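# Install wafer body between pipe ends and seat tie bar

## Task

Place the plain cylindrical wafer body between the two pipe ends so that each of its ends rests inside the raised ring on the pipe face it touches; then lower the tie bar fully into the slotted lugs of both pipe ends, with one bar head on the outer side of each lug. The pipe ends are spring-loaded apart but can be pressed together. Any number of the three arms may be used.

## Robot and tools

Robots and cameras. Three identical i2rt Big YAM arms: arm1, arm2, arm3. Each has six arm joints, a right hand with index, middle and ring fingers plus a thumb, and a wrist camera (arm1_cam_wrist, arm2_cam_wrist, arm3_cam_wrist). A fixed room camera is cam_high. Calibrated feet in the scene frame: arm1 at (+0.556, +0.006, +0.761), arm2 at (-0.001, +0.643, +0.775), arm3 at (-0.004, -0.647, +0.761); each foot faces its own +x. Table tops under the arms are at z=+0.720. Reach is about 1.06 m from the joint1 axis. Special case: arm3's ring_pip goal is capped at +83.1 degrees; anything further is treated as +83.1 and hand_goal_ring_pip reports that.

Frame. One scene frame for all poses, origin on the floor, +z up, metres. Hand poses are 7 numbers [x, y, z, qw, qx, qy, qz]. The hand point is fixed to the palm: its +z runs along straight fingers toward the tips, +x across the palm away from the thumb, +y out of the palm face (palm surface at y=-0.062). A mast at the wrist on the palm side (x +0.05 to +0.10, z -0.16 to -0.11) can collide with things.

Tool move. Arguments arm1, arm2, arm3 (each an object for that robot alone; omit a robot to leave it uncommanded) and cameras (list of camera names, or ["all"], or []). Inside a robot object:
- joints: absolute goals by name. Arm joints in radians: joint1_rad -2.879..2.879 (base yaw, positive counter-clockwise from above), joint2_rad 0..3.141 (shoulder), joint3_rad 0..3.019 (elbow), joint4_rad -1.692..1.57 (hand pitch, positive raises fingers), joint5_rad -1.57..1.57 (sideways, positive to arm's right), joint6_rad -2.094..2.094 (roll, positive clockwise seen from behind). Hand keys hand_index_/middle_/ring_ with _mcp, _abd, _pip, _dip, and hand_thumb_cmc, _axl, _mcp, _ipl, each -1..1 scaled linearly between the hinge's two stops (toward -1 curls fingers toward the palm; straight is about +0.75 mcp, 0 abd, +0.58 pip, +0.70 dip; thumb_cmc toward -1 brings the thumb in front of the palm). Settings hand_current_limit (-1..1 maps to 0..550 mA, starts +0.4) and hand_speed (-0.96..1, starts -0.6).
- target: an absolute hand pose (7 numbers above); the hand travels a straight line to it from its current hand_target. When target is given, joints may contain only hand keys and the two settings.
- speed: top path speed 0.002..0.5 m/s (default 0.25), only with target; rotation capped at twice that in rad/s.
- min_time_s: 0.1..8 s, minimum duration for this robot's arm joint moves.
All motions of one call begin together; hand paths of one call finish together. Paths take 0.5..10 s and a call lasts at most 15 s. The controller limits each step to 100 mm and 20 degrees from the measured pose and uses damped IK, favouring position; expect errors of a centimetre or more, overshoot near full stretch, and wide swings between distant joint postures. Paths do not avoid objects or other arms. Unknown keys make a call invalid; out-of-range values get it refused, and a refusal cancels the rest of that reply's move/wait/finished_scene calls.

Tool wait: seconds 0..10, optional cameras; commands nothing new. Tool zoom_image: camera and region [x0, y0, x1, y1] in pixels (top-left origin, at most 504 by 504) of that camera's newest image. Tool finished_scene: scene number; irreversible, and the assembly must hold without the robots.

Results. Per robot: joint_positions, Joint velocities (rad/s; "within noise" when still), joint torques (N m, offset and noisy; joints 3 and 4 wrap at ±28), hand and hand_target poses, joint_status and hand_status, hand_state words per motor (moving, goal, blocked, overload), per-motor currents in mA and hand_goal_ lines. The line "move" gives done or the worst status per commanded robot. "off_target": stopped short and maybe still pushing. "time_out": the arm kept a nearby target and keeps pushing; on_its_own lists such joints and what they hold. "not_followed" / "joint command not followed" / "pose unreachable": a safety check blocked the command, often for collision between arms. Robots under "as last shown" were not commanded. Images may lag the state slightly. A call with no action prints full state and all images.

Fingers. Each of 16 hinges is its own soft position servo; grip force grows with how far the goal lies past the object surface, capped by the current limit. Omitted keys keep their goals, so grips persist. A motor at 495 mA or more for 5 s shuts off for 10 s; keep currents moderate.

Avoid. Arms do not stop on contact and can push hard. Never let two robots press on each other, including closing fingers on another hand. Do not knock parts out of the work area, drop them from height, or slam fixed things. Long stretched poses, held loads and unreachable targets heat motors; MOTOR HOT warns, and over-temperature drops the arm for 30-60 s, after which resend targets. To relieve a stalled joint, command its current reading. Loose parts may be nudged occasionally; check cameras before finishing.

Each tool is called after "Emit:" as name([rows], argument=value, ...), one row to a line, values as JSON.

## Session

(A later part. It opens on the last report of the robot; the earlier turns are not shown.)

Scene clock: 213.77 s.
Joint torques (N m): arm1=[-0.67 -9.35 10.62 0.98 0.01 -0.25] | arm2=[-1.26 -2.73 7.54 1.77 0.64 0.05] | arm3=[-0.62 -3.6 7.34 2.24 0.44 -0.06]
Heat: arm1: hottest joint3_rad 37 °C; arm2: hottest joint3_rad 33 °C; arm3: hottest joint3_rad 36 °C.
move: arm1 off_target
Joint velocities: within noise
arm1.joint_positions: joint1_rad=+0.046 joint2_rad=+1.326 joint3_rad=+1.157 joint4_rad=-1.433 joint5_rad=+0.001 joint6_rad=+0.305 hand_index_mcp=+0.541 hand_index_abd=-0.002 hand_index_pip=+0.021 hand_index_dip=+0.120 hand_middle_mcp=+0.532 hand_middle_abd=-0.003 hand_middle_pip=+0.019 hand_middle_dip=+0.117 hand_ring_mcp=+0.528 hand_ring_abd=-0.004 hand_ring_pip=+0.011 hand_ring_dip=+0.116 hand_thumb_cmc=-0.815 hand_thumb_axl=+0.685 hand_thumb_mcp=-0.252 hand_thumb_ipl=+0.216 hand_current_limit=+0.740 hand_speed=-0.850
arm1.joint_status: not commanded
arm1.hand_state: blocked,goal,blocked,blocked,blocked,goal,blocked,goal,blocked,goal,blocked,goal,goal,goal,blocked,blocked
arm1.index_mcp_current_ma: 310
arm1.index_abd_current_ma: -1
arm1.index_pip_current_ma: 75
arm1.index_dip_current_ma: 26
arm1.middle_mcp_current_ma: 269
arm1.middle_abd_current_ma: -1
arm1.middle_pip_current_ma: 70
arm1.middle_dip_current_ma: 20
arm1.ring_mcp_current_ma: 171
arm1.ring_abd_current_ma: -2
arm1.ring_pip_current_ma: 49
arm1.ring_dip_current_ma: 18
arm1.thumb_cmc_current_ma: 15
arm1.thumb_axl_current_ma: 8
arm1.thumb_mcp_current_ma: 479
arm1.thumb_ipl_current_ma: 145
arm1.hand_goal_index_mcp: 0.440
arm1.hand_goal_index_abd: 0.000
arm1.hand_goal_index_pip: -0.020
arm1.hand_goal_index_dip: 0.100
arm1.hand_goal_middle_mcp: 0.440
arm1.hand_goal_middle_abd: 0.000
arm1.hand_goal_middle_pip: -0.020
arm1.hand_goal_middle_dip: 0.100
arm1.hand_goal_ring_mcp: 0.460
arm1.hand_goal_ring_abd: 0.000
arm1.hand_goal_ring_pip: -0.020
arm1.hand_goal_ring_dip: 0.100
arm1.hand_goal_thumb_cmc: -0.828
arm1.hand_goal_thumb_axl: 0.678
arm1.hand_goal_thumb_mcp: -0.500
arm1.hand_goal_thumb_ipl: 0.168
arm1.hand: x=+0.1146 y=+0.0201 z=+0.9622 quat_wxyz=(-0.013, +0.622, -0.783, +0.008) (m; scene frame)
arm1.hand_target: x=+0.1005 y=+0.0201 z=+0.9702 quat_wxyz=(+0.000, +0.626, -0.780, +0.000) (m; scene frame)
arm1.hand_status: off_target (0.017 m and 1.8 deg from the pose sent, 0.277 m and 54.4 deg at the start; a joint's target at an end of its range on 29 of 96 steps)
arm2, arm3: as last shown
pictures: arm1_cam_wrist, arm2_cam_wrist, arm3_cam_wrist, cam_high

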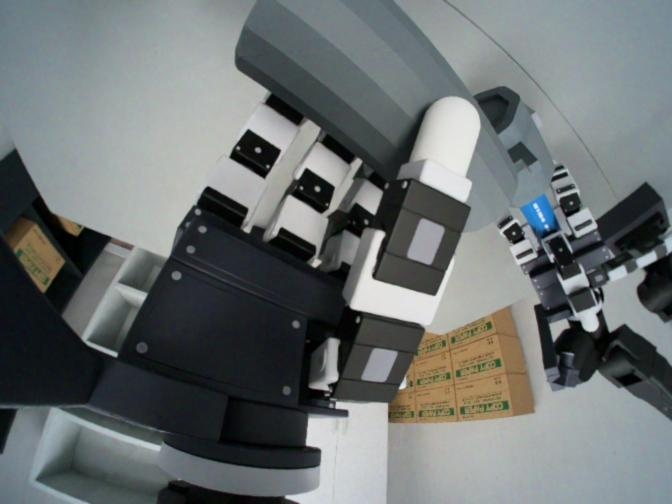

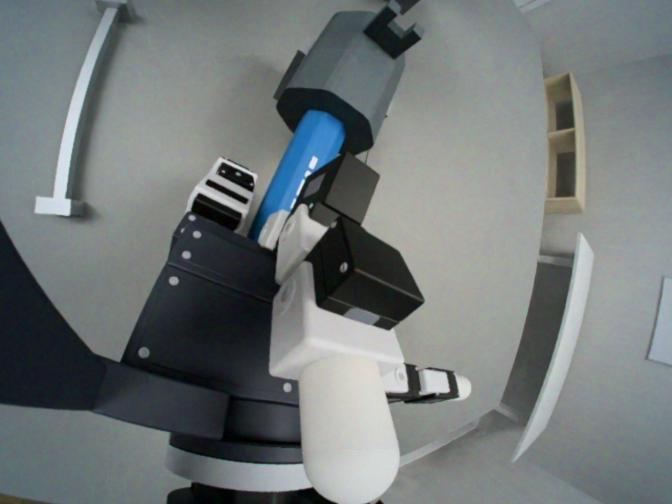

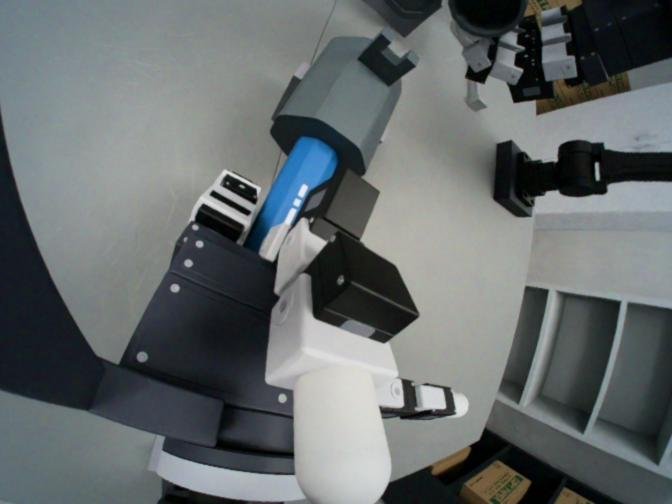

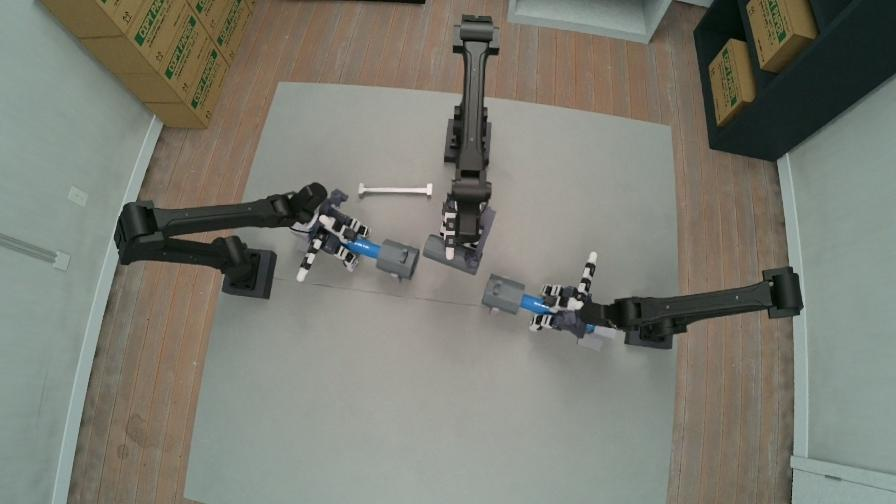

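Emit:
move(arm1={"target": [0.074, 0.033, 0.89, 0.0, -0.6257, 0.78, 0.0], "speed": 0.1}, cameras=["all"])

Emit:
zoom_image(camera="cam_high", region=[370, 180, 550, 320])

Emit:
zoom_image(camera="arm3_cam_wrist", region=[240, 0, 520, 200])

Emit:
zoom_image(camera="arm2_cam_wrist", region=[240, 0, 520, 200])

Emit:
zoom_image(camera="arm1_cam_wrist", region=[220, 0, 640, 300])

Scene clock: 218.30 s.
Joint torques (N m): arm1=[-1.03 -10.75 8.4 1.01 0.01 -0.24] | arm2=[-1.26 -2.78 7.56 1.73 0.64 0.04] | arm3=[-0.21 -3.14 7.17 2.51 0.36 -0.08]
Heat: arm1: hottest joint3_rad 37 °C; arm2: hottest joint3_rad 33 °C; arm3: hottest joint3_rad 36 °C.
move: arm1 done
Joint velocities: within noise
arm1.joint_positions: joint1_rad=+0.013 joint2_rad=+1.454 joint3_rad=+1.084 joint4_rad=-1.217 joint5_rad=+0.000 joint6_rad=+0.268 hand_index_mcp=+0.541 hand_index_abd=-0.002 hand_index_pip=+0.021 hand_index_dip=+0.120 hand_middle_mcp=+0.532 hand_middle_abd=-0.003 hand_middle_pip=+0.019 hand_middle_dip=+0.117 hand_ring_mcp=+0.528 hand_ring_abd=-0.004 hand_ring_pip=+0.011 hand_ring_dip=+0.116 hand_thumb_cmc=-0.815 hand_thumb_axl=+0.685 hand_thumb_mcp=-0.252 hand_thumb_ipl=+0.216 hand_current_limit=+0.740 hand_speed=-0.850
arm1.joint_status: not commanded
arm1.hand_state: blocked,goal,blocked,blocked,blocked,goal,blocked,goal,blocked,goal,blocked,goal,goal,goal,blocked,blocked
arm1.index_mcp_current_ma: 310
arm1.index_abd_current_ma: -1
arm1.index_pip_current_ma: 75
arm1.index_dip_current_ma: 26
arm1.middle_mcp_current_ma: 269
arm1.middle_abd_current_ma: -1
arm1.middle_pip_current_ma: 70
arm1.middle_dip_current_ma: 20
arm1.ring_mcp_current_ma: 171
arm1.ring_abd_current_ma: -2
arm1.ring_pip_current_ma: 49
arm1.ring_dip_current_ma: 18
arm1.thumb_cmc_current_ma: 15
arm1.thumb_axl_current_ma: 8
arm1.thumb_mcp_current_ma: 478
arm1.thumb_ipl_current_ma: 145
arm1.hand_goal_index_mcp: 0.440
arm1.hand_goal_index_abd: 0.000
arm1.hand_goal_index_pip: -0.020
arm1.hand_goal_index_dip: 0.100
arm1.hand_goal_middle_mcp: 0.440
arm1.hand_goal_middle_abd: 0.000
arm1.hand_goal_middle_pip: -0.020
arm1.hand_goal_middle_dip: 0.100
arm1.hand_goal_ring_mcp: 0.460
arm1.hand_goal_ring_abd: 0.000
arm1.hand_goal_ring_pip: -0.020
arm1.hand_goal_ring_dip: 0.100
arm1.hand_goal_thumb_cmc: -0.828
arm1.hand_goal_thumb_axl: 0.678
arm1.hand_goal_thumb_mcp: -0.500
arm1.hand_goal_thumb_ipl: 0.168
arm1.hand: x=+0.0810 y=+0.0302 z=+0.8897 quat_wxyz=(-0.006, +0.624, -0.781, +0.004) (m; scene frame)
arm1.hand_target: x=+0.0742 y=+0.0331 z=+0.8901 quat_wxyz=(+0.000, +0.626, -0.780, +0.000) (m; scene frame)
arm1.hand_status: done (0.007 m and 0.9 deg from the pose sent, 0.084 m and 1.8 deg at the start)
arm2, arm3: as last shown
pictures: arm1_cam_wrist, arm2_cam_wrist, arm3_cam_wrist, cam_high

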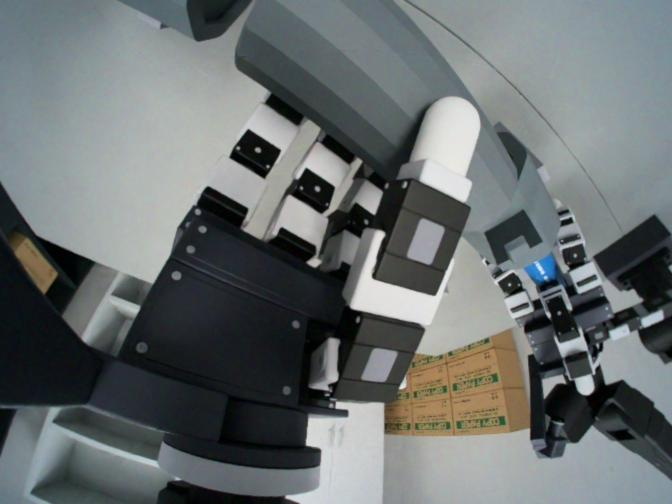

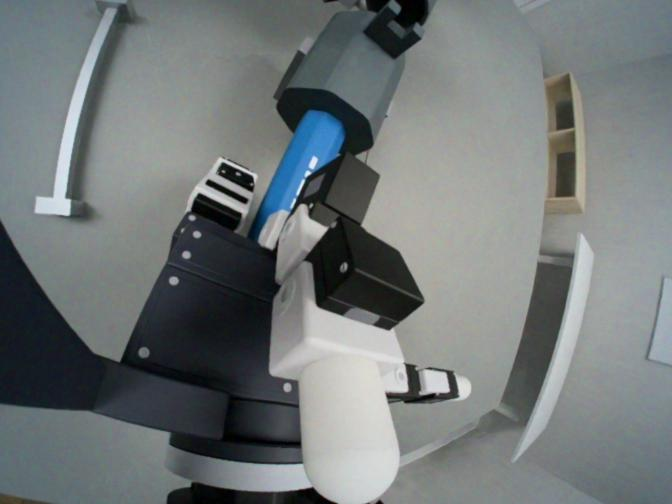

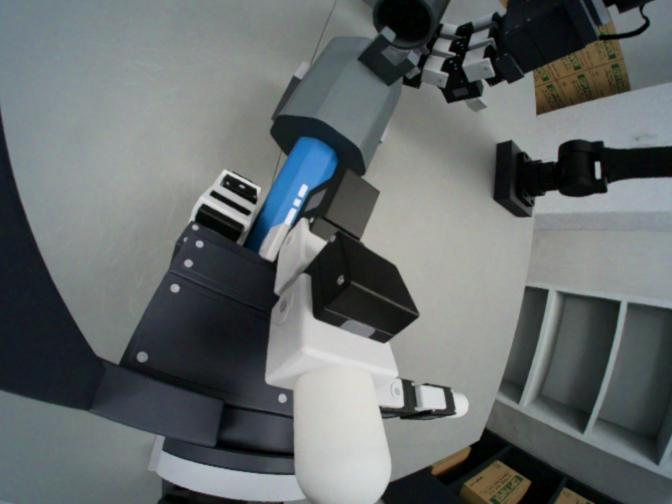

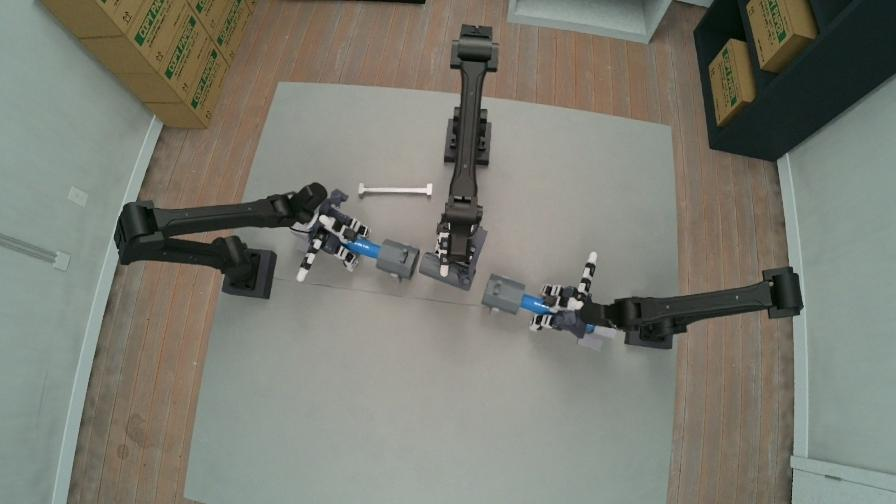

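Scaled by 2.800 from the camera's 896x504 image, which has a finer 1280x720 frame.

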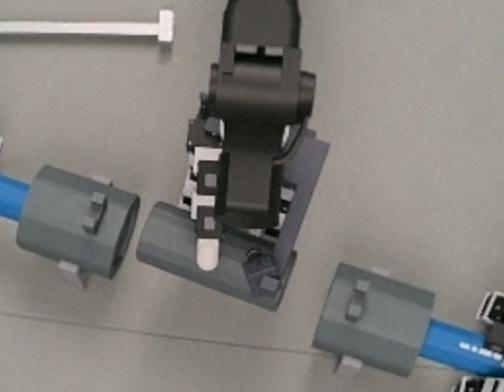

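Scaled by 1.800 from the camera's 672x504 image, which has a finer 960x720 frame.

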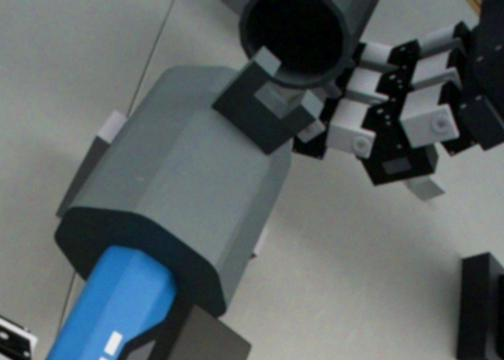

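Scaled by 1.800 from the camera's 672x504 image, which has a finer 960x720 frame.

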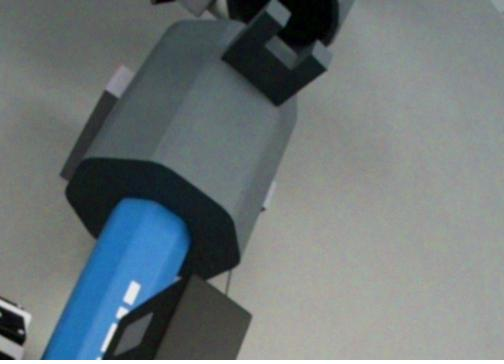

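Scaled by 1.200 from the camera's 672x504 image, which has a finer 960x720 frame.

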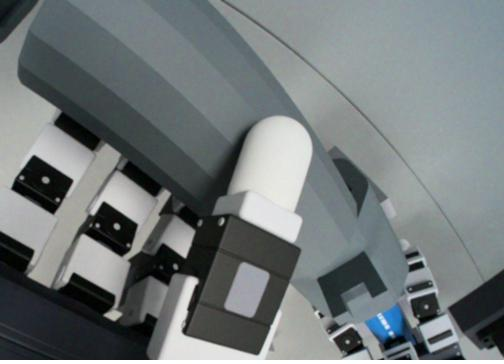

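Emit:
move(arm1={"target": [0.074, 0.032, 0.82, 0.0, -0.6257, 0.78, 0.0], "speed": 0.08}, cameras=["all"])

Emit:
zoom_image(camera="cam_high", region=[370, 180, 550, 320])

Emit:
zoom_image(camera="arm3_cam_wrist", region=[240, 0, 520, 200])

Emit:
zoom_image(camera="arm2_cam_wrist", region=[240, 0, 520, 200])

Emit:
zoom_image(camera="arm1_cam_wrist", region=[120, 0, 600, 300])

Scene clock: 222.03 s.
Joint torques (N m): arm1=[-0.79 -11.22 7.58 1.03 0.01 -0.23] | arm2=[-1.26 -2.78 7.54 1.76 0.64 0.04] | arm3=[-0.32 -3.19 7.15 2.47 0.4 -0.11]
Heat: arm1: hottest joint3_rad 37 °C; arm2: hottest joint3_rad 33 °C; arm3: hottest joint3_rad 36 °C.
move: arm1 done
Joint velocities: within noise
arm1.joint_positions: joint1_rad=+0.013 joint2_rad=+1.539 joint3_rad=+0.978 joint4_rad=-1.023 joint5_rad=+0.000 joint6_rad=+0.268 hand_index_mcp=+0.541 hand_index_abd=-0.002 hand_index_pip=+0.021 hand_index_dip=+0.120 hand_middle_mcp=+0.532 hand_middle_abd=-0.003 hand_middle_pip=+0.019 hand_middle_dip=+0.117 hand_ring_mcp=+0.528 hand_ring_abd=-0.004 hand_ring_pip=+0.011 hand_ring_dip=+0.116 hand_thumb_cmc=-0.815 hand_thumb_axl=+0.685 hand_thumb_mcp=-0.252 hand_thumb_ipl=+0.216 hand_current_limit=+0.740 hand_speed=-0.850
arm1.joint_status: not commanded
arm1.hand_state: blocked,goal,blocked,blocked,blocked,goal,blocked,goal,blocked,goal,blocked,goal,goal,goal,blocked,blocked
arm1.index_mcp_current_ma: 310
arm1.index_abd_current_ma: -1
arm1.index_pip_current_ma: 75
arm1.index_dip_current_ma: 26
arm1.middle_mcp_current_ma: 269
arm1.middle_abd_current_ma: -1
arm1.middle_pip_current_ma: 70
arm1.middle_dip_current_ma: 20
arm1.ring_mcp_current_ma: 171
arm1.ring_abd_current_ma: -2
arm1.ring_pip_current_ma: 49
arm1.ring_dip_current_ma: 18
arm1.thumb_cmc_current_ma: 15
arm1.thumb_axl_current_ma: 8
arm1.thumb_mcp_current_ma: 479
arm1.thumb_ipl_current_ma: 145
arm1.hand_goal_index_mcp: 0.440
arm1.hand_goal_index_abd: 0.000
arm1.hand_goal_index_pip: -0.020
arm1.hand_goal_index_dip: 0.100
arm1.hand_goal_middle_mcp: 0.440
arm1.hand_goal_middle_abd: 0.000
arm1.hand_goal_middle_pip: -0.020
arm1.hand_goal_middle_dip: 0.100
arm1.hand_goal_ring_mcp: 0.460
arm1.hand_goal_ring_abd: 0.000
arm1.hand_goal_ring_pip: -0.020
arm1.hand_goal_ring_dip: 0.100
arm1.hand_goal_thumb_cmc: -0.828
arm1.hand_goal_thumb_axl: 0.678
arm1.hand_goal_thumb_mcp: -0.500
arm1.hand_goal_thumb_ipl: 0.168
arm1.hand: x=+0.0803 y=+0.0302 z=+0.8212 quat_wxyz=(-0.005, +0.624, -0.781, +0.004) (m; scene frame)
arm1.hand_target: x=+0.0742 y=+0.0321 z=+0.8200 quat_wxyz=(+0.000, +0.626, -0.780, +0.000) (m; scene frame)
arm1.hand_status: done (0.007 m and 0.8 deg from the pose sent, 0.070 m and 0.9 deg at the start)
arm2, arm3: as last shown
pictures: arm1_cam_wrist, arm2_cam_wrist, arm3_cam_wrist, cam_high

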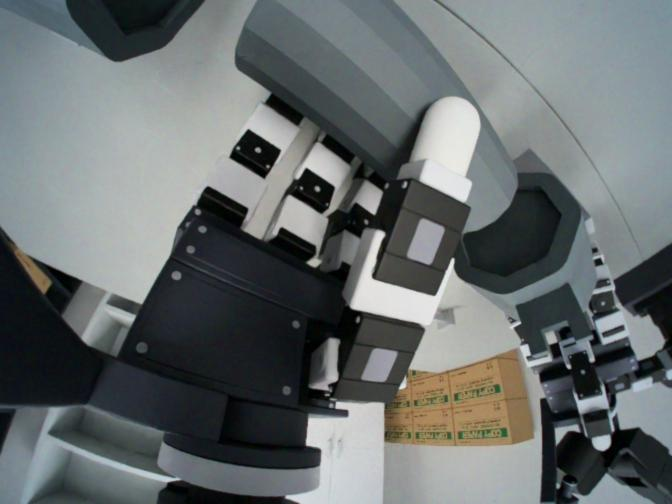

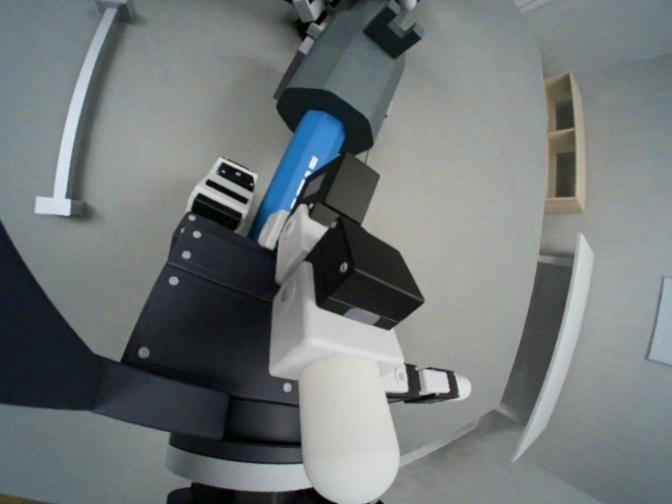

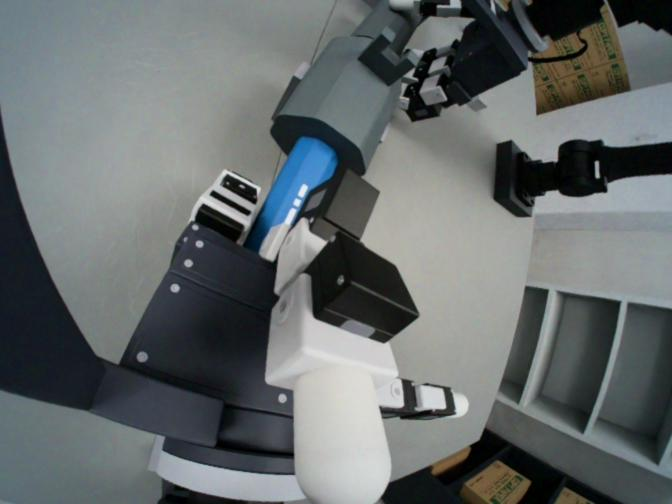

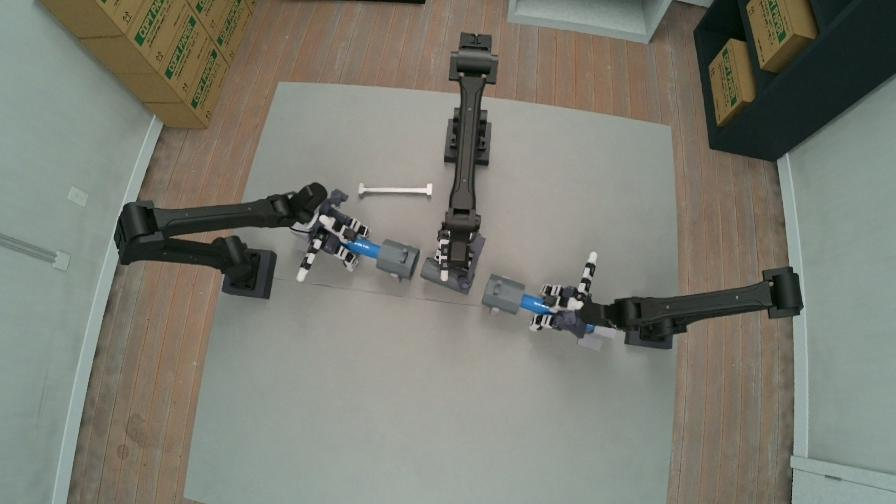

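Scaled by 2.800 from the camera's 896x504 image, which has a finer 1280x720 frame.

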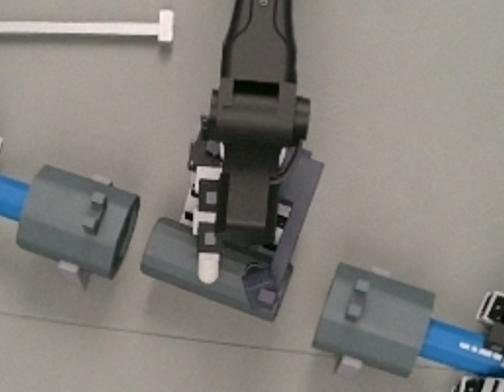

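Scaled by 1.800 from the camera's 672x504 image, which has a finer 960x720 frame.

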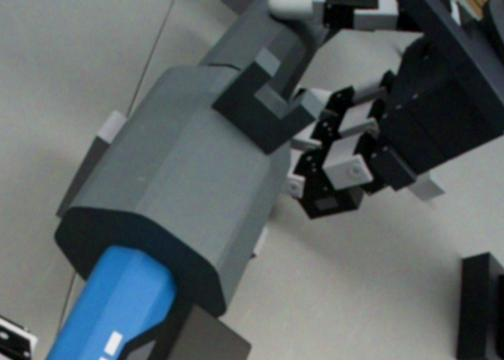

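Scaled by 1.800 from the camera's 672x504 image, which has a finer 960x720 frame.

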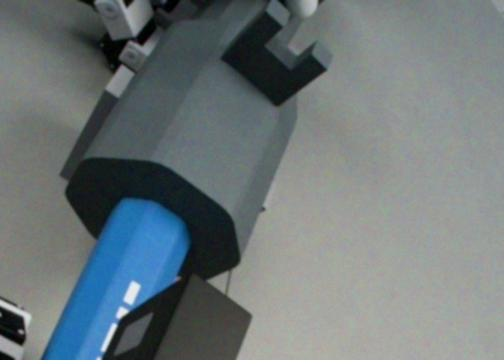

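Scaled by 1.050 from the camera's 672x504 image, which has a finer 960x720 frame.

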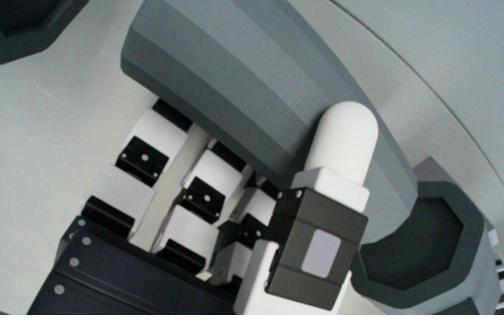

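Emit:
move(arm1={"target": [0.074, 0.032, 0.80, 0.0, -0.6257, 0.78, 0.0], "speed": 0.06}, cameras=["arm1_cam_wrist"])

Emit:
zoom_image(camera="arm1_cam_wrist", region=[400, 80, 620, 300])

Emit:
zoom_image(camera="arm1_cam_wrist", region=[60, 0, 360, 200])

Scene clock: 227.07 s.
Joint torques (N m): arm1=[-0.73 -9.58 6.42 2.06 -0.1 -0.23] | arm2=[-1.2 -2.78 7.53 1.76 0.64 0.05] | arm3=[-0.21 -3.84 7.38 2.61 0.37 -0.1]
Heat: arm1: hottest joint3_rad 37 °C; arm2: hottest joint3_rad 33 °C; arm3: hottest joint3_rad 36 °C.
move: arm1 off_target
Joint velocities: within noise
arm1.joint_positions: joint1_rad=+0.013 joint2_rad=+1.546 joint3_rad=+0.966 joint4_rad=-0.989 joint5_rad=+0.003 joint6_rad=+0.268 hand_index_mcp=+0.541 hand_index_abd=-0.001 hand_index_pip=+0.021 hand_index_dip=+0.121 hand_middle_mcp=+0.532 hand_middle_abd=-0.002 hand_middle_pip=+0.020 hand_middle_dip=+0.117 hand_ring_mcp=+0.528 hand_ring_abd=-0.004 hand_ring_pip=+0.012 hand_ring_dip=+0.116 hand_thumb_cmc=-0.815 hand_thumb_axl=+0.685 hand_thumb_mcp=-0.252 hand_thumb_ipl=+0.216 hand_current_limit=+0.740 hand_speed=-0.850
arm1.joint_status: not commanded
arm1.hand_state: blocked,goal,blocked,blocked,blocked,goal,blocked,goal,blocked,goal,blocked,goal,goal,goal,blocked,blocked
arm1.index_mcp_current_ma: 309
arm1.index_abd_current_ma: 0
arm1.index_pip_current_ma: 75
arm1.index_dip_current_ma: 29
arm1.middle_mcp_current_ma: 269
arm1.middle_abd_current_ma: -1
arm1.middle_pip_current_ma: 71
arm1.middle_dip_current_ma: 20
arm1.ring_mcp_current_ma: 171
arm1.ring_abd_current_ma: -2
arm1.ring_pip_current_ma: 51
arm1.ring_dip_current_ma: 19
arm1.thumb_cmc_current_ma: 14
arm1.thumb_axl_current_ma: 7
arm1.thumb_mcp_current_ma: 478
arm1.thumb_ipl_current_ma: 145
arm1.hand_goal_index_mcp: 0.440
arm1.hand_goal_index_abd: 0.000
arm1.hand_goal_index_pip: -0.020
arm1.hand_goal_index_dip: 0.100
arm1.hand_goal_middle_mcp: 0.440
arm1.hand_goal_middle_abd: 0.000
arm1.hand_goal_middle_pip: -0.020
arm1.hand_goal_middle_dip: 0.100
arm1.hand_goal_ring_mcp: 0.460
arm1.hand_goal_ring_abd: 0.000
arm1.hand_goal_ring_pip: -0.020
arm1.hand_goal_ring_dip: 0.100
arm1.hand_goal_thumb_cmc: -0.828
arm1.hand_goal_thumb_axl: 0.678
arm1.hand_goal_thumb_mcp: -0.500
arm1.hand_goal_thumb_ipl: 0.168
arm1.hand: x=+0.0777 y=+0.0305 z=+0.8162 quat_wxyz=(+0.000, +0.624, -0.781, -0.002) (m; scene frame)
arm1.hand_target: x=+0.0749 y=+0.0320 z=+0.8004 quat_wxyz=(+0.000, +0.626, -0.780, +0.000) (m; scene frame)
arm1.hand_status: off_target (0.017 m and 0.3 deg from the pose sent, 0.022 m and 0.8 deg at the start)
arm2, arm3: as last shown
pictures: arm1_cam_wrist

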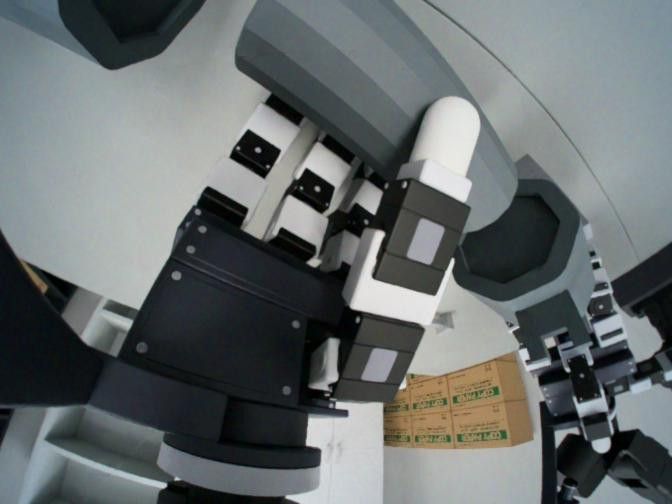

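Scaled by 2.291 from the camera's 672x504 image, which has a finer 960x720 frame.

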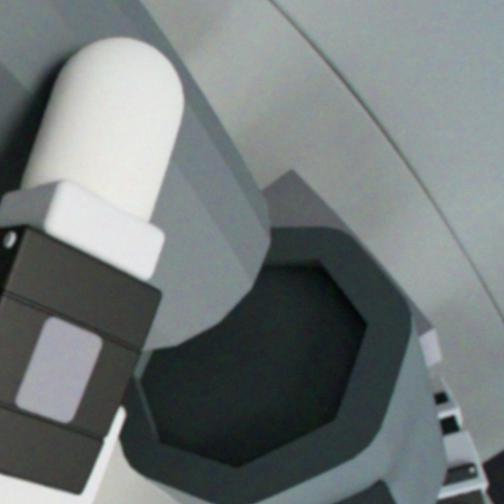

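Scaled by 1.680 from the camera's 672x504 image, which has a finer 960x720 frame.

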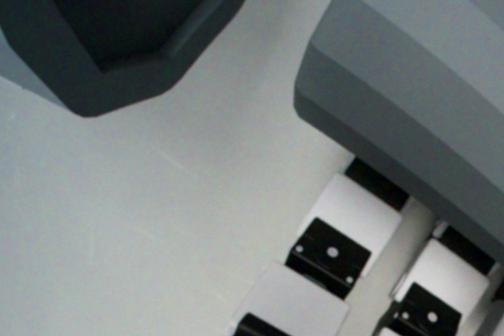

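Emit:
move(arm1={"target": [0.073, 0.035, 0.84, 0.1086, -0.6161, 0.7683, -0.1354], "speed": 0.08}, cameras=["arm1_cam_wrist"])

Emit:
move(arm1={"target": [0.073, 0.035, 0.822, 0.1086, -0.6161, 0.7683, -0.1354], "speed": 0.06}, cameras=["arm1_cam_wrist", "cam_high", "arm3_cam_wrist"])

Emit:
zoom_image(camera="arm1_cam_wrist", region=[400, 80, 620, 300])

Emit:
zoom_image(camera="arm1_cam_wrist", region=[60, 0, 360, 200])

Emit:
zoom_image(camera="cam_high", region=[370, 210, 550, 350])

Scene clock: 237.30 s.
Joint torques (N m): arm1=[-1.03 -12.81 10.66 -1.32 -0.16 -0.28] | arm2=[-1.26 -2.78 7.56 1.77 0.64 0.04] | arm3=[-0.32 -3.31 7.13 2.43 0.36 -0.06]
Heat: arm1: hottest joint3_rad 37 °C; arm2: hottest joint3_rad 33 °C; arm3: hottest joint3_rad 36 °C.
move: arm1 off_target
Joint velocities: within noise
arm1.joint_positions: joint1_rad=-0.025 joint2_rad=+1.695 joint3_rad=+1.247 joint4_rad=-1.479 joint5_rad=-0.071 joint6_rad=+0.216 hand_index_mcp=+0.530 hand_index_abd=-0.001 hand_index_pip=+0.023 hand_index_dip=+0.126 hand_middle_mcp=+0.529 hand_middle_abd=-0.001 hand_middle_pip=+0.020 hand_middle_dip=+0.120 hand_ring_mcp=+0.528 hand_ring_abd=-0.003 hand_ring_pip=+0.014 hand_ring_dip=+0.116 hand_thumb_cmc=-0.819 hand_thumb_axl=+0.683 hand_thumb_mcp=-0.252 hand_thumb_ipl=+0.218 hand_current_limit=+0.740 hand_speed=-0.850
arm1.joint_status: not commanded
arm1.hand_state: blocked,goal,blocked,blocked,blocked,goal,blocked,goal,blocked,goal,blocked,goal,goal,goal,blocked,blocked
arm1.index_mcp_current_ma: 261
arm1.index_abd_current_ma: 0
arm1.index_pip_current_ma: 81
arm1.index_dip_current_ma: 38
arm1.middle_mcp_current_ma: 255
arm1.middle_abd_current_ma: 0
arm1.middle_pip_current_ma: 73
arm1.middle_dip_current_ma: 26
arm1.ring_mcp_current_ma: 171
arm1.ring_abd_current_ma: -1
arm1.ring_pip_current_ma: 58
arm1.ring_dip_current_ma: 19
arm1.thumb_cmc_current_ma: 9
arm1.thumb_axl_current_ma: 5
arm1.thumb_mcp_current_ma: 478
arm1.thumb_ipl_current_ma: 156
arm1.hand_goal_index_mcp: 0.440
arm1.hand_goal_index_abd: 0.000
arm1.hand_goal_index_pip: -0.020
arm1.hand_goal_index_dip: 0.100
arm1.hand_goal_middle_mcp: 0.440
arm1.hand_goal_middle_abd: 0.000
arm1.hand_goal_middle_pip: -0.020
arm1.hand_goal_middle_dip: 0.100
arm1.hand_goal_ring_mcp: 0.460
arm1.hand_goal_ring_abd: 0.000
arm1.hand_goal_ring_pip: -0.020
arm1.hand_goal_ring_dip: 0.100
arm1.hand_goal_thumb_cmc: -0.828
arm1.hand_goal_thumb_axl: 0.678
arm1.hand_goal_thumb_mcp: -0.500
arm1.hand_goal_thumb_ipl: 0.168
arm1.hand: x=+0.0892 y=+0.0317 z=+0.8327 quat_wxyz=(-0.116, +0.614, -0.768, +0.138) (m; scene frame)
arm1.hand_target: x=+0.0736 y=+0.0351 z=+0.8401 quat_wxyz=(-0.108, +0.616, -0.768, +0.135) (m; scene frame)
arm1.hand_status: off_target (0.018 m and 1.0 deg from the pose sent, 0.025 m and 20.2 deg at the start)
arm2, arm3: as last shown
pictures: arm1_cam_wrist

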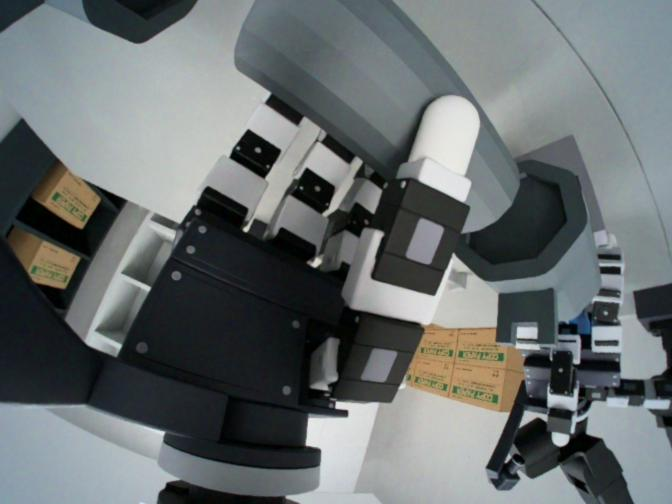

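Scene clock: 238.27 s.
Joint torques (N m): arm1=[-1.03 -13.27 8.7 -0.23 -0.15 -0.25] | arm2=[-1.26 -2.78 7.56 1.74 0.64 0.04] | arm3=[-0.21 -3.19 7.1 2.3 0.31 -0.13]
Heat: arm1: hottest joint3_rad 37 °C; arm2: hottest joint3_rad 33 °C; arm3: hottest joint3_rad 36 °C.
move: arm1 off_target
Joint velocities: within noise
arm1.joint_positions: joint1_rad=-0.025 joint2_rad=+1.719 joint3_rad=+1.247 joint4_rad=-1.460 joint5_rad=-0.071 joint6_rad=+0.216 hand_index_mcp=+0.530 hand_index_abd=-0.001 hand_index_pip=+0.023 hand_index_dip=+0.126 hand_middle_mcp=+0.529 hand_middle_abd=-0.001 hand_middle_pip=+0.020 hand_middle_dip=+0.120 hand_ring_mcp=+0.528 hand_ring_abd=-0.003 hand_ring_pip=+0.014 hand_ring_dip=+0.116 hand_thumb_cmc=-0.819 hand_thumb_axl=+0.683 hand_thumb_mcp=-0.252 hand_thumb_ipl=+0.218 hand_current_limit=+0.740 hand_speed=-0.850
arm1.joint_status: not commanded
arm1.hand_state: blocked,goal,blocked,blocked,blocked,goal,blocked,goal,blocked,goal,blocked,goal,goal,goal,blocked,blocked
arm1.index_mcp_current_ma: 261
arm1.index_abd_current_ma: 0
arm1.index_pip_current_ma: 81
arm1.index_dip_current_ma: 38
arm1.middle_mcp_current_ma: 255
arm1.middle_abd_current_ma: 0
arm1.middle_pip_current_ma: 73
arm1.middle_dip_current_ma: 26
arm1.ring_mcp_current_ma: 171
arm1.ring_abd_current_ma: -1
arm1.ring_pip_current_ma: 58
arm1.ring_dip_current_ma: 19
arm1.thumb_cmc_current_ma: 9
arm1.thumb_axl_current_ma: 5
arm1.thumb_mcp_current_ma: 479
arm1.thumb_ipl_current_ma: 156
arm1.hand_goal_index_mcp: 0.440
arm1.hand_goal_index_abd: 0.000
arm1.hand_goal_index_pip: -0.020
arm1.hand_goal_index_dip: 0.100
arm1.hand_goal_middle_mcp: 0.440
arm1.hand_goal_middle_abd: 0.000
arm1.hand_goal_middle_pip: -0.020
arm1.hand_goal_middle_dip: 0.100
arm1.hand_goal_ring_mcp: 0.460
arm1.hand_goal_ring_abd: 0.000
arm1.hand_goal_ring_pip: -0.020
arm1.hand_goal_ring_dip: 0.100
arm1.hand_goal_thumb_cmc: -0.828
arm1.hand_goal_thumb_axl: 0.678
arm1.hand_goal_thumb_mcp: -0.500
arm1.hand_goal_thumb_ipl: 0.168
arm1.hand: x=+0.0857 y=+0.0316 z=+0.8218 quat_wxyz=(-0.118, +0.614, -0.768, +0.139) (m; scene frame)
arm1.hand_target: x=+0.0733 y=+0.0351 z=+0.8222 quat_wxyz=(-0.109, +0.616, -0.768, +0.135) (m; scene frame)
arm1.hand_status: off_target (0.013 m and 1.2 deg from the pose sent, 0.020 m and 0.9 deg at the start)
arm2: as last shown
arm3.joint_positions: joint1_rad=+0.179 joint2_rad=+1.018 joint3_rad=+0.330 joint4_rad=-0.054 joint5_rad=+0.259 joint6_rad=+0.240 hand_index_mcp=+1.000 hand_index_abd=+0.169 hand_index_pip=+0.997 hand_index_dip=+0.997 hand_middle_mcp=-0.997 hand_middle_abd=+0.001 hand_middle_pip=+0.002 hand_middle_dip=+0.696 hand_ring_mcp=+1.000 hand_ring_abd=-0.166 hand_ring_pip=+0.997 hand_ring_dip=+0.997 hand_thumb_cmc=+0.721 hand_thumb_axl=+0.677 hand_thumb_mcp=+0.224 hand_thumb_ipl=+0.168 hand_current_limit=+0.400 hand_speed=-0.600
arm3.joint_status: not commanded
arm3.hand_state: goal,goal,goal,goal,goal,goal,goal,goal,goal,goal,goal,goal,goal,goal,goal,goal
arm3.index_mcp_current_ma: 0
arm3.index_abd_current_ma: 0
arm3.index_pip_current_ma: 0
arm3.index_dip_current_ma: 0
arm3.middle_mcp_current_ma: 0
arm3.middle_abd_current_ma: 0
arm3.middle_pip_current_ma: 0
arm3.middle_dip_current_ma: 0
arm3.ring_mcp_current_ma: 0
arm3.ring_abd_current_ma: 1
arm3.ring_pip_current_ma: 0
arm3.ring_dip_current_ma: 0
arm3.thumb_cmc_current_ma: 2
arm3.thumb_axl_current_ma: 0
arm3.thumb_mcp_current_ma: 0
arm3.thumb_ipl_current_ma: 0
arm3.hand_goal_index_mcp: 1.000
arm3.hand_goal_index_abd: 0.170
arm3.hand_goal_index_pip: 1.000
arm3.hand_goal_index_dip: 1.000
arm3.hand_goal_middle_mcp: -1.000
arm3.hand_goal_middle_abd: 0.000
arm3.hand_goal_middle_pip: 0.000
arm3.hand_goal_middle_dip: 0.696
arm3.hand_goal_ring_mcp: 1.000
arm3.hand_goal_ring_abd: -0.170
arm3.hand_goal_ring_pip: 1.000
arm3.hand_goal_ring_dip: 1.000
arm3.hand_goal_thumb_cmc: 0.714
arm3.hand_goal_thumb_axl: 0.678
arm3.hand_goal_thumb_mcp: 0.226
arm3.hand_goal_thumb_ipl: 0.168
arm3.hand: x=+0.0259 y=-0.2410 z=+0.9104 quat_wxyz=(+0.043, +0.098, +0.903, +0.417) (m; scene frame)
arm3.hand_target: x=+0.0290 y=-0.2400 z=+0.9101 quat_wxyz=(+0.046, +0.099, +0.901, +0.420) (m; scene frame)
arm3.hand_status: not commanded
pictures: arm1_cam_wrist, arm3_cam_wrist, cam_high

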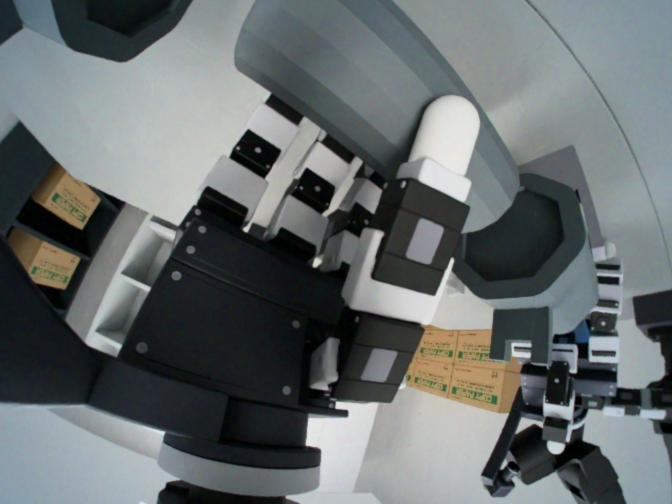

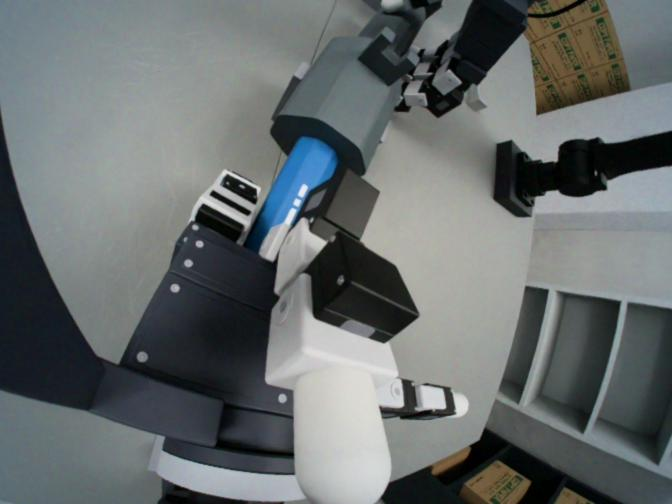

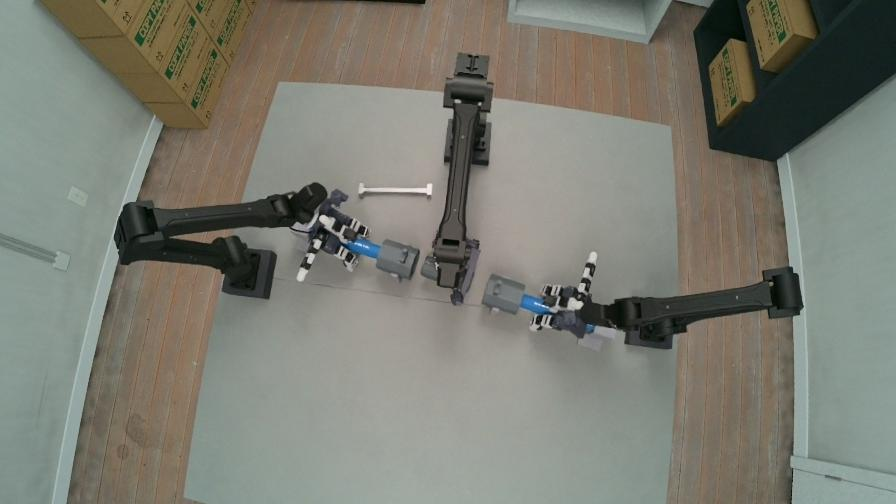

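Scaled by 2.291 from the camera's 672x504 image, which has a finer 960x720 frame.

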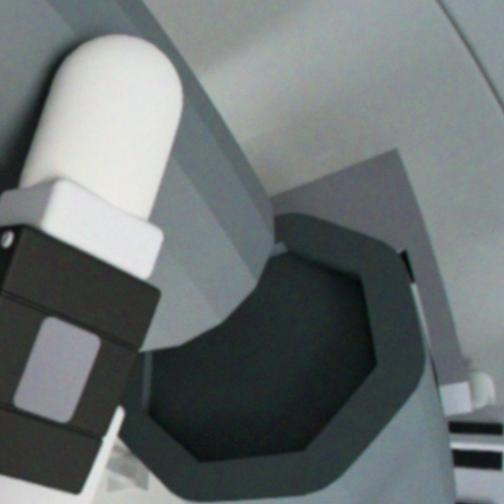

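Scaled by 1.680 from the camera's 672x504 image, which has a finer 960x720 frame.

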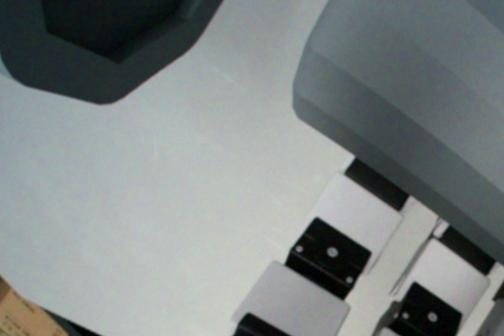

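Scaled by 2.800 from the camera's 896x504 image, which has a finer 1280x720 frame.

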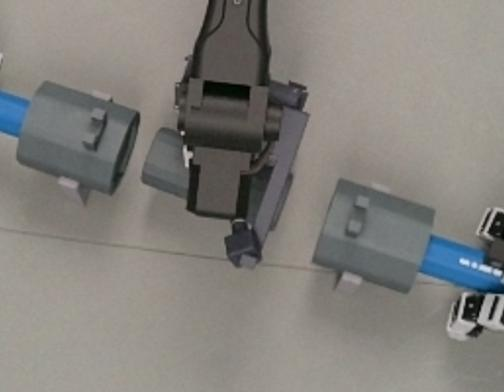

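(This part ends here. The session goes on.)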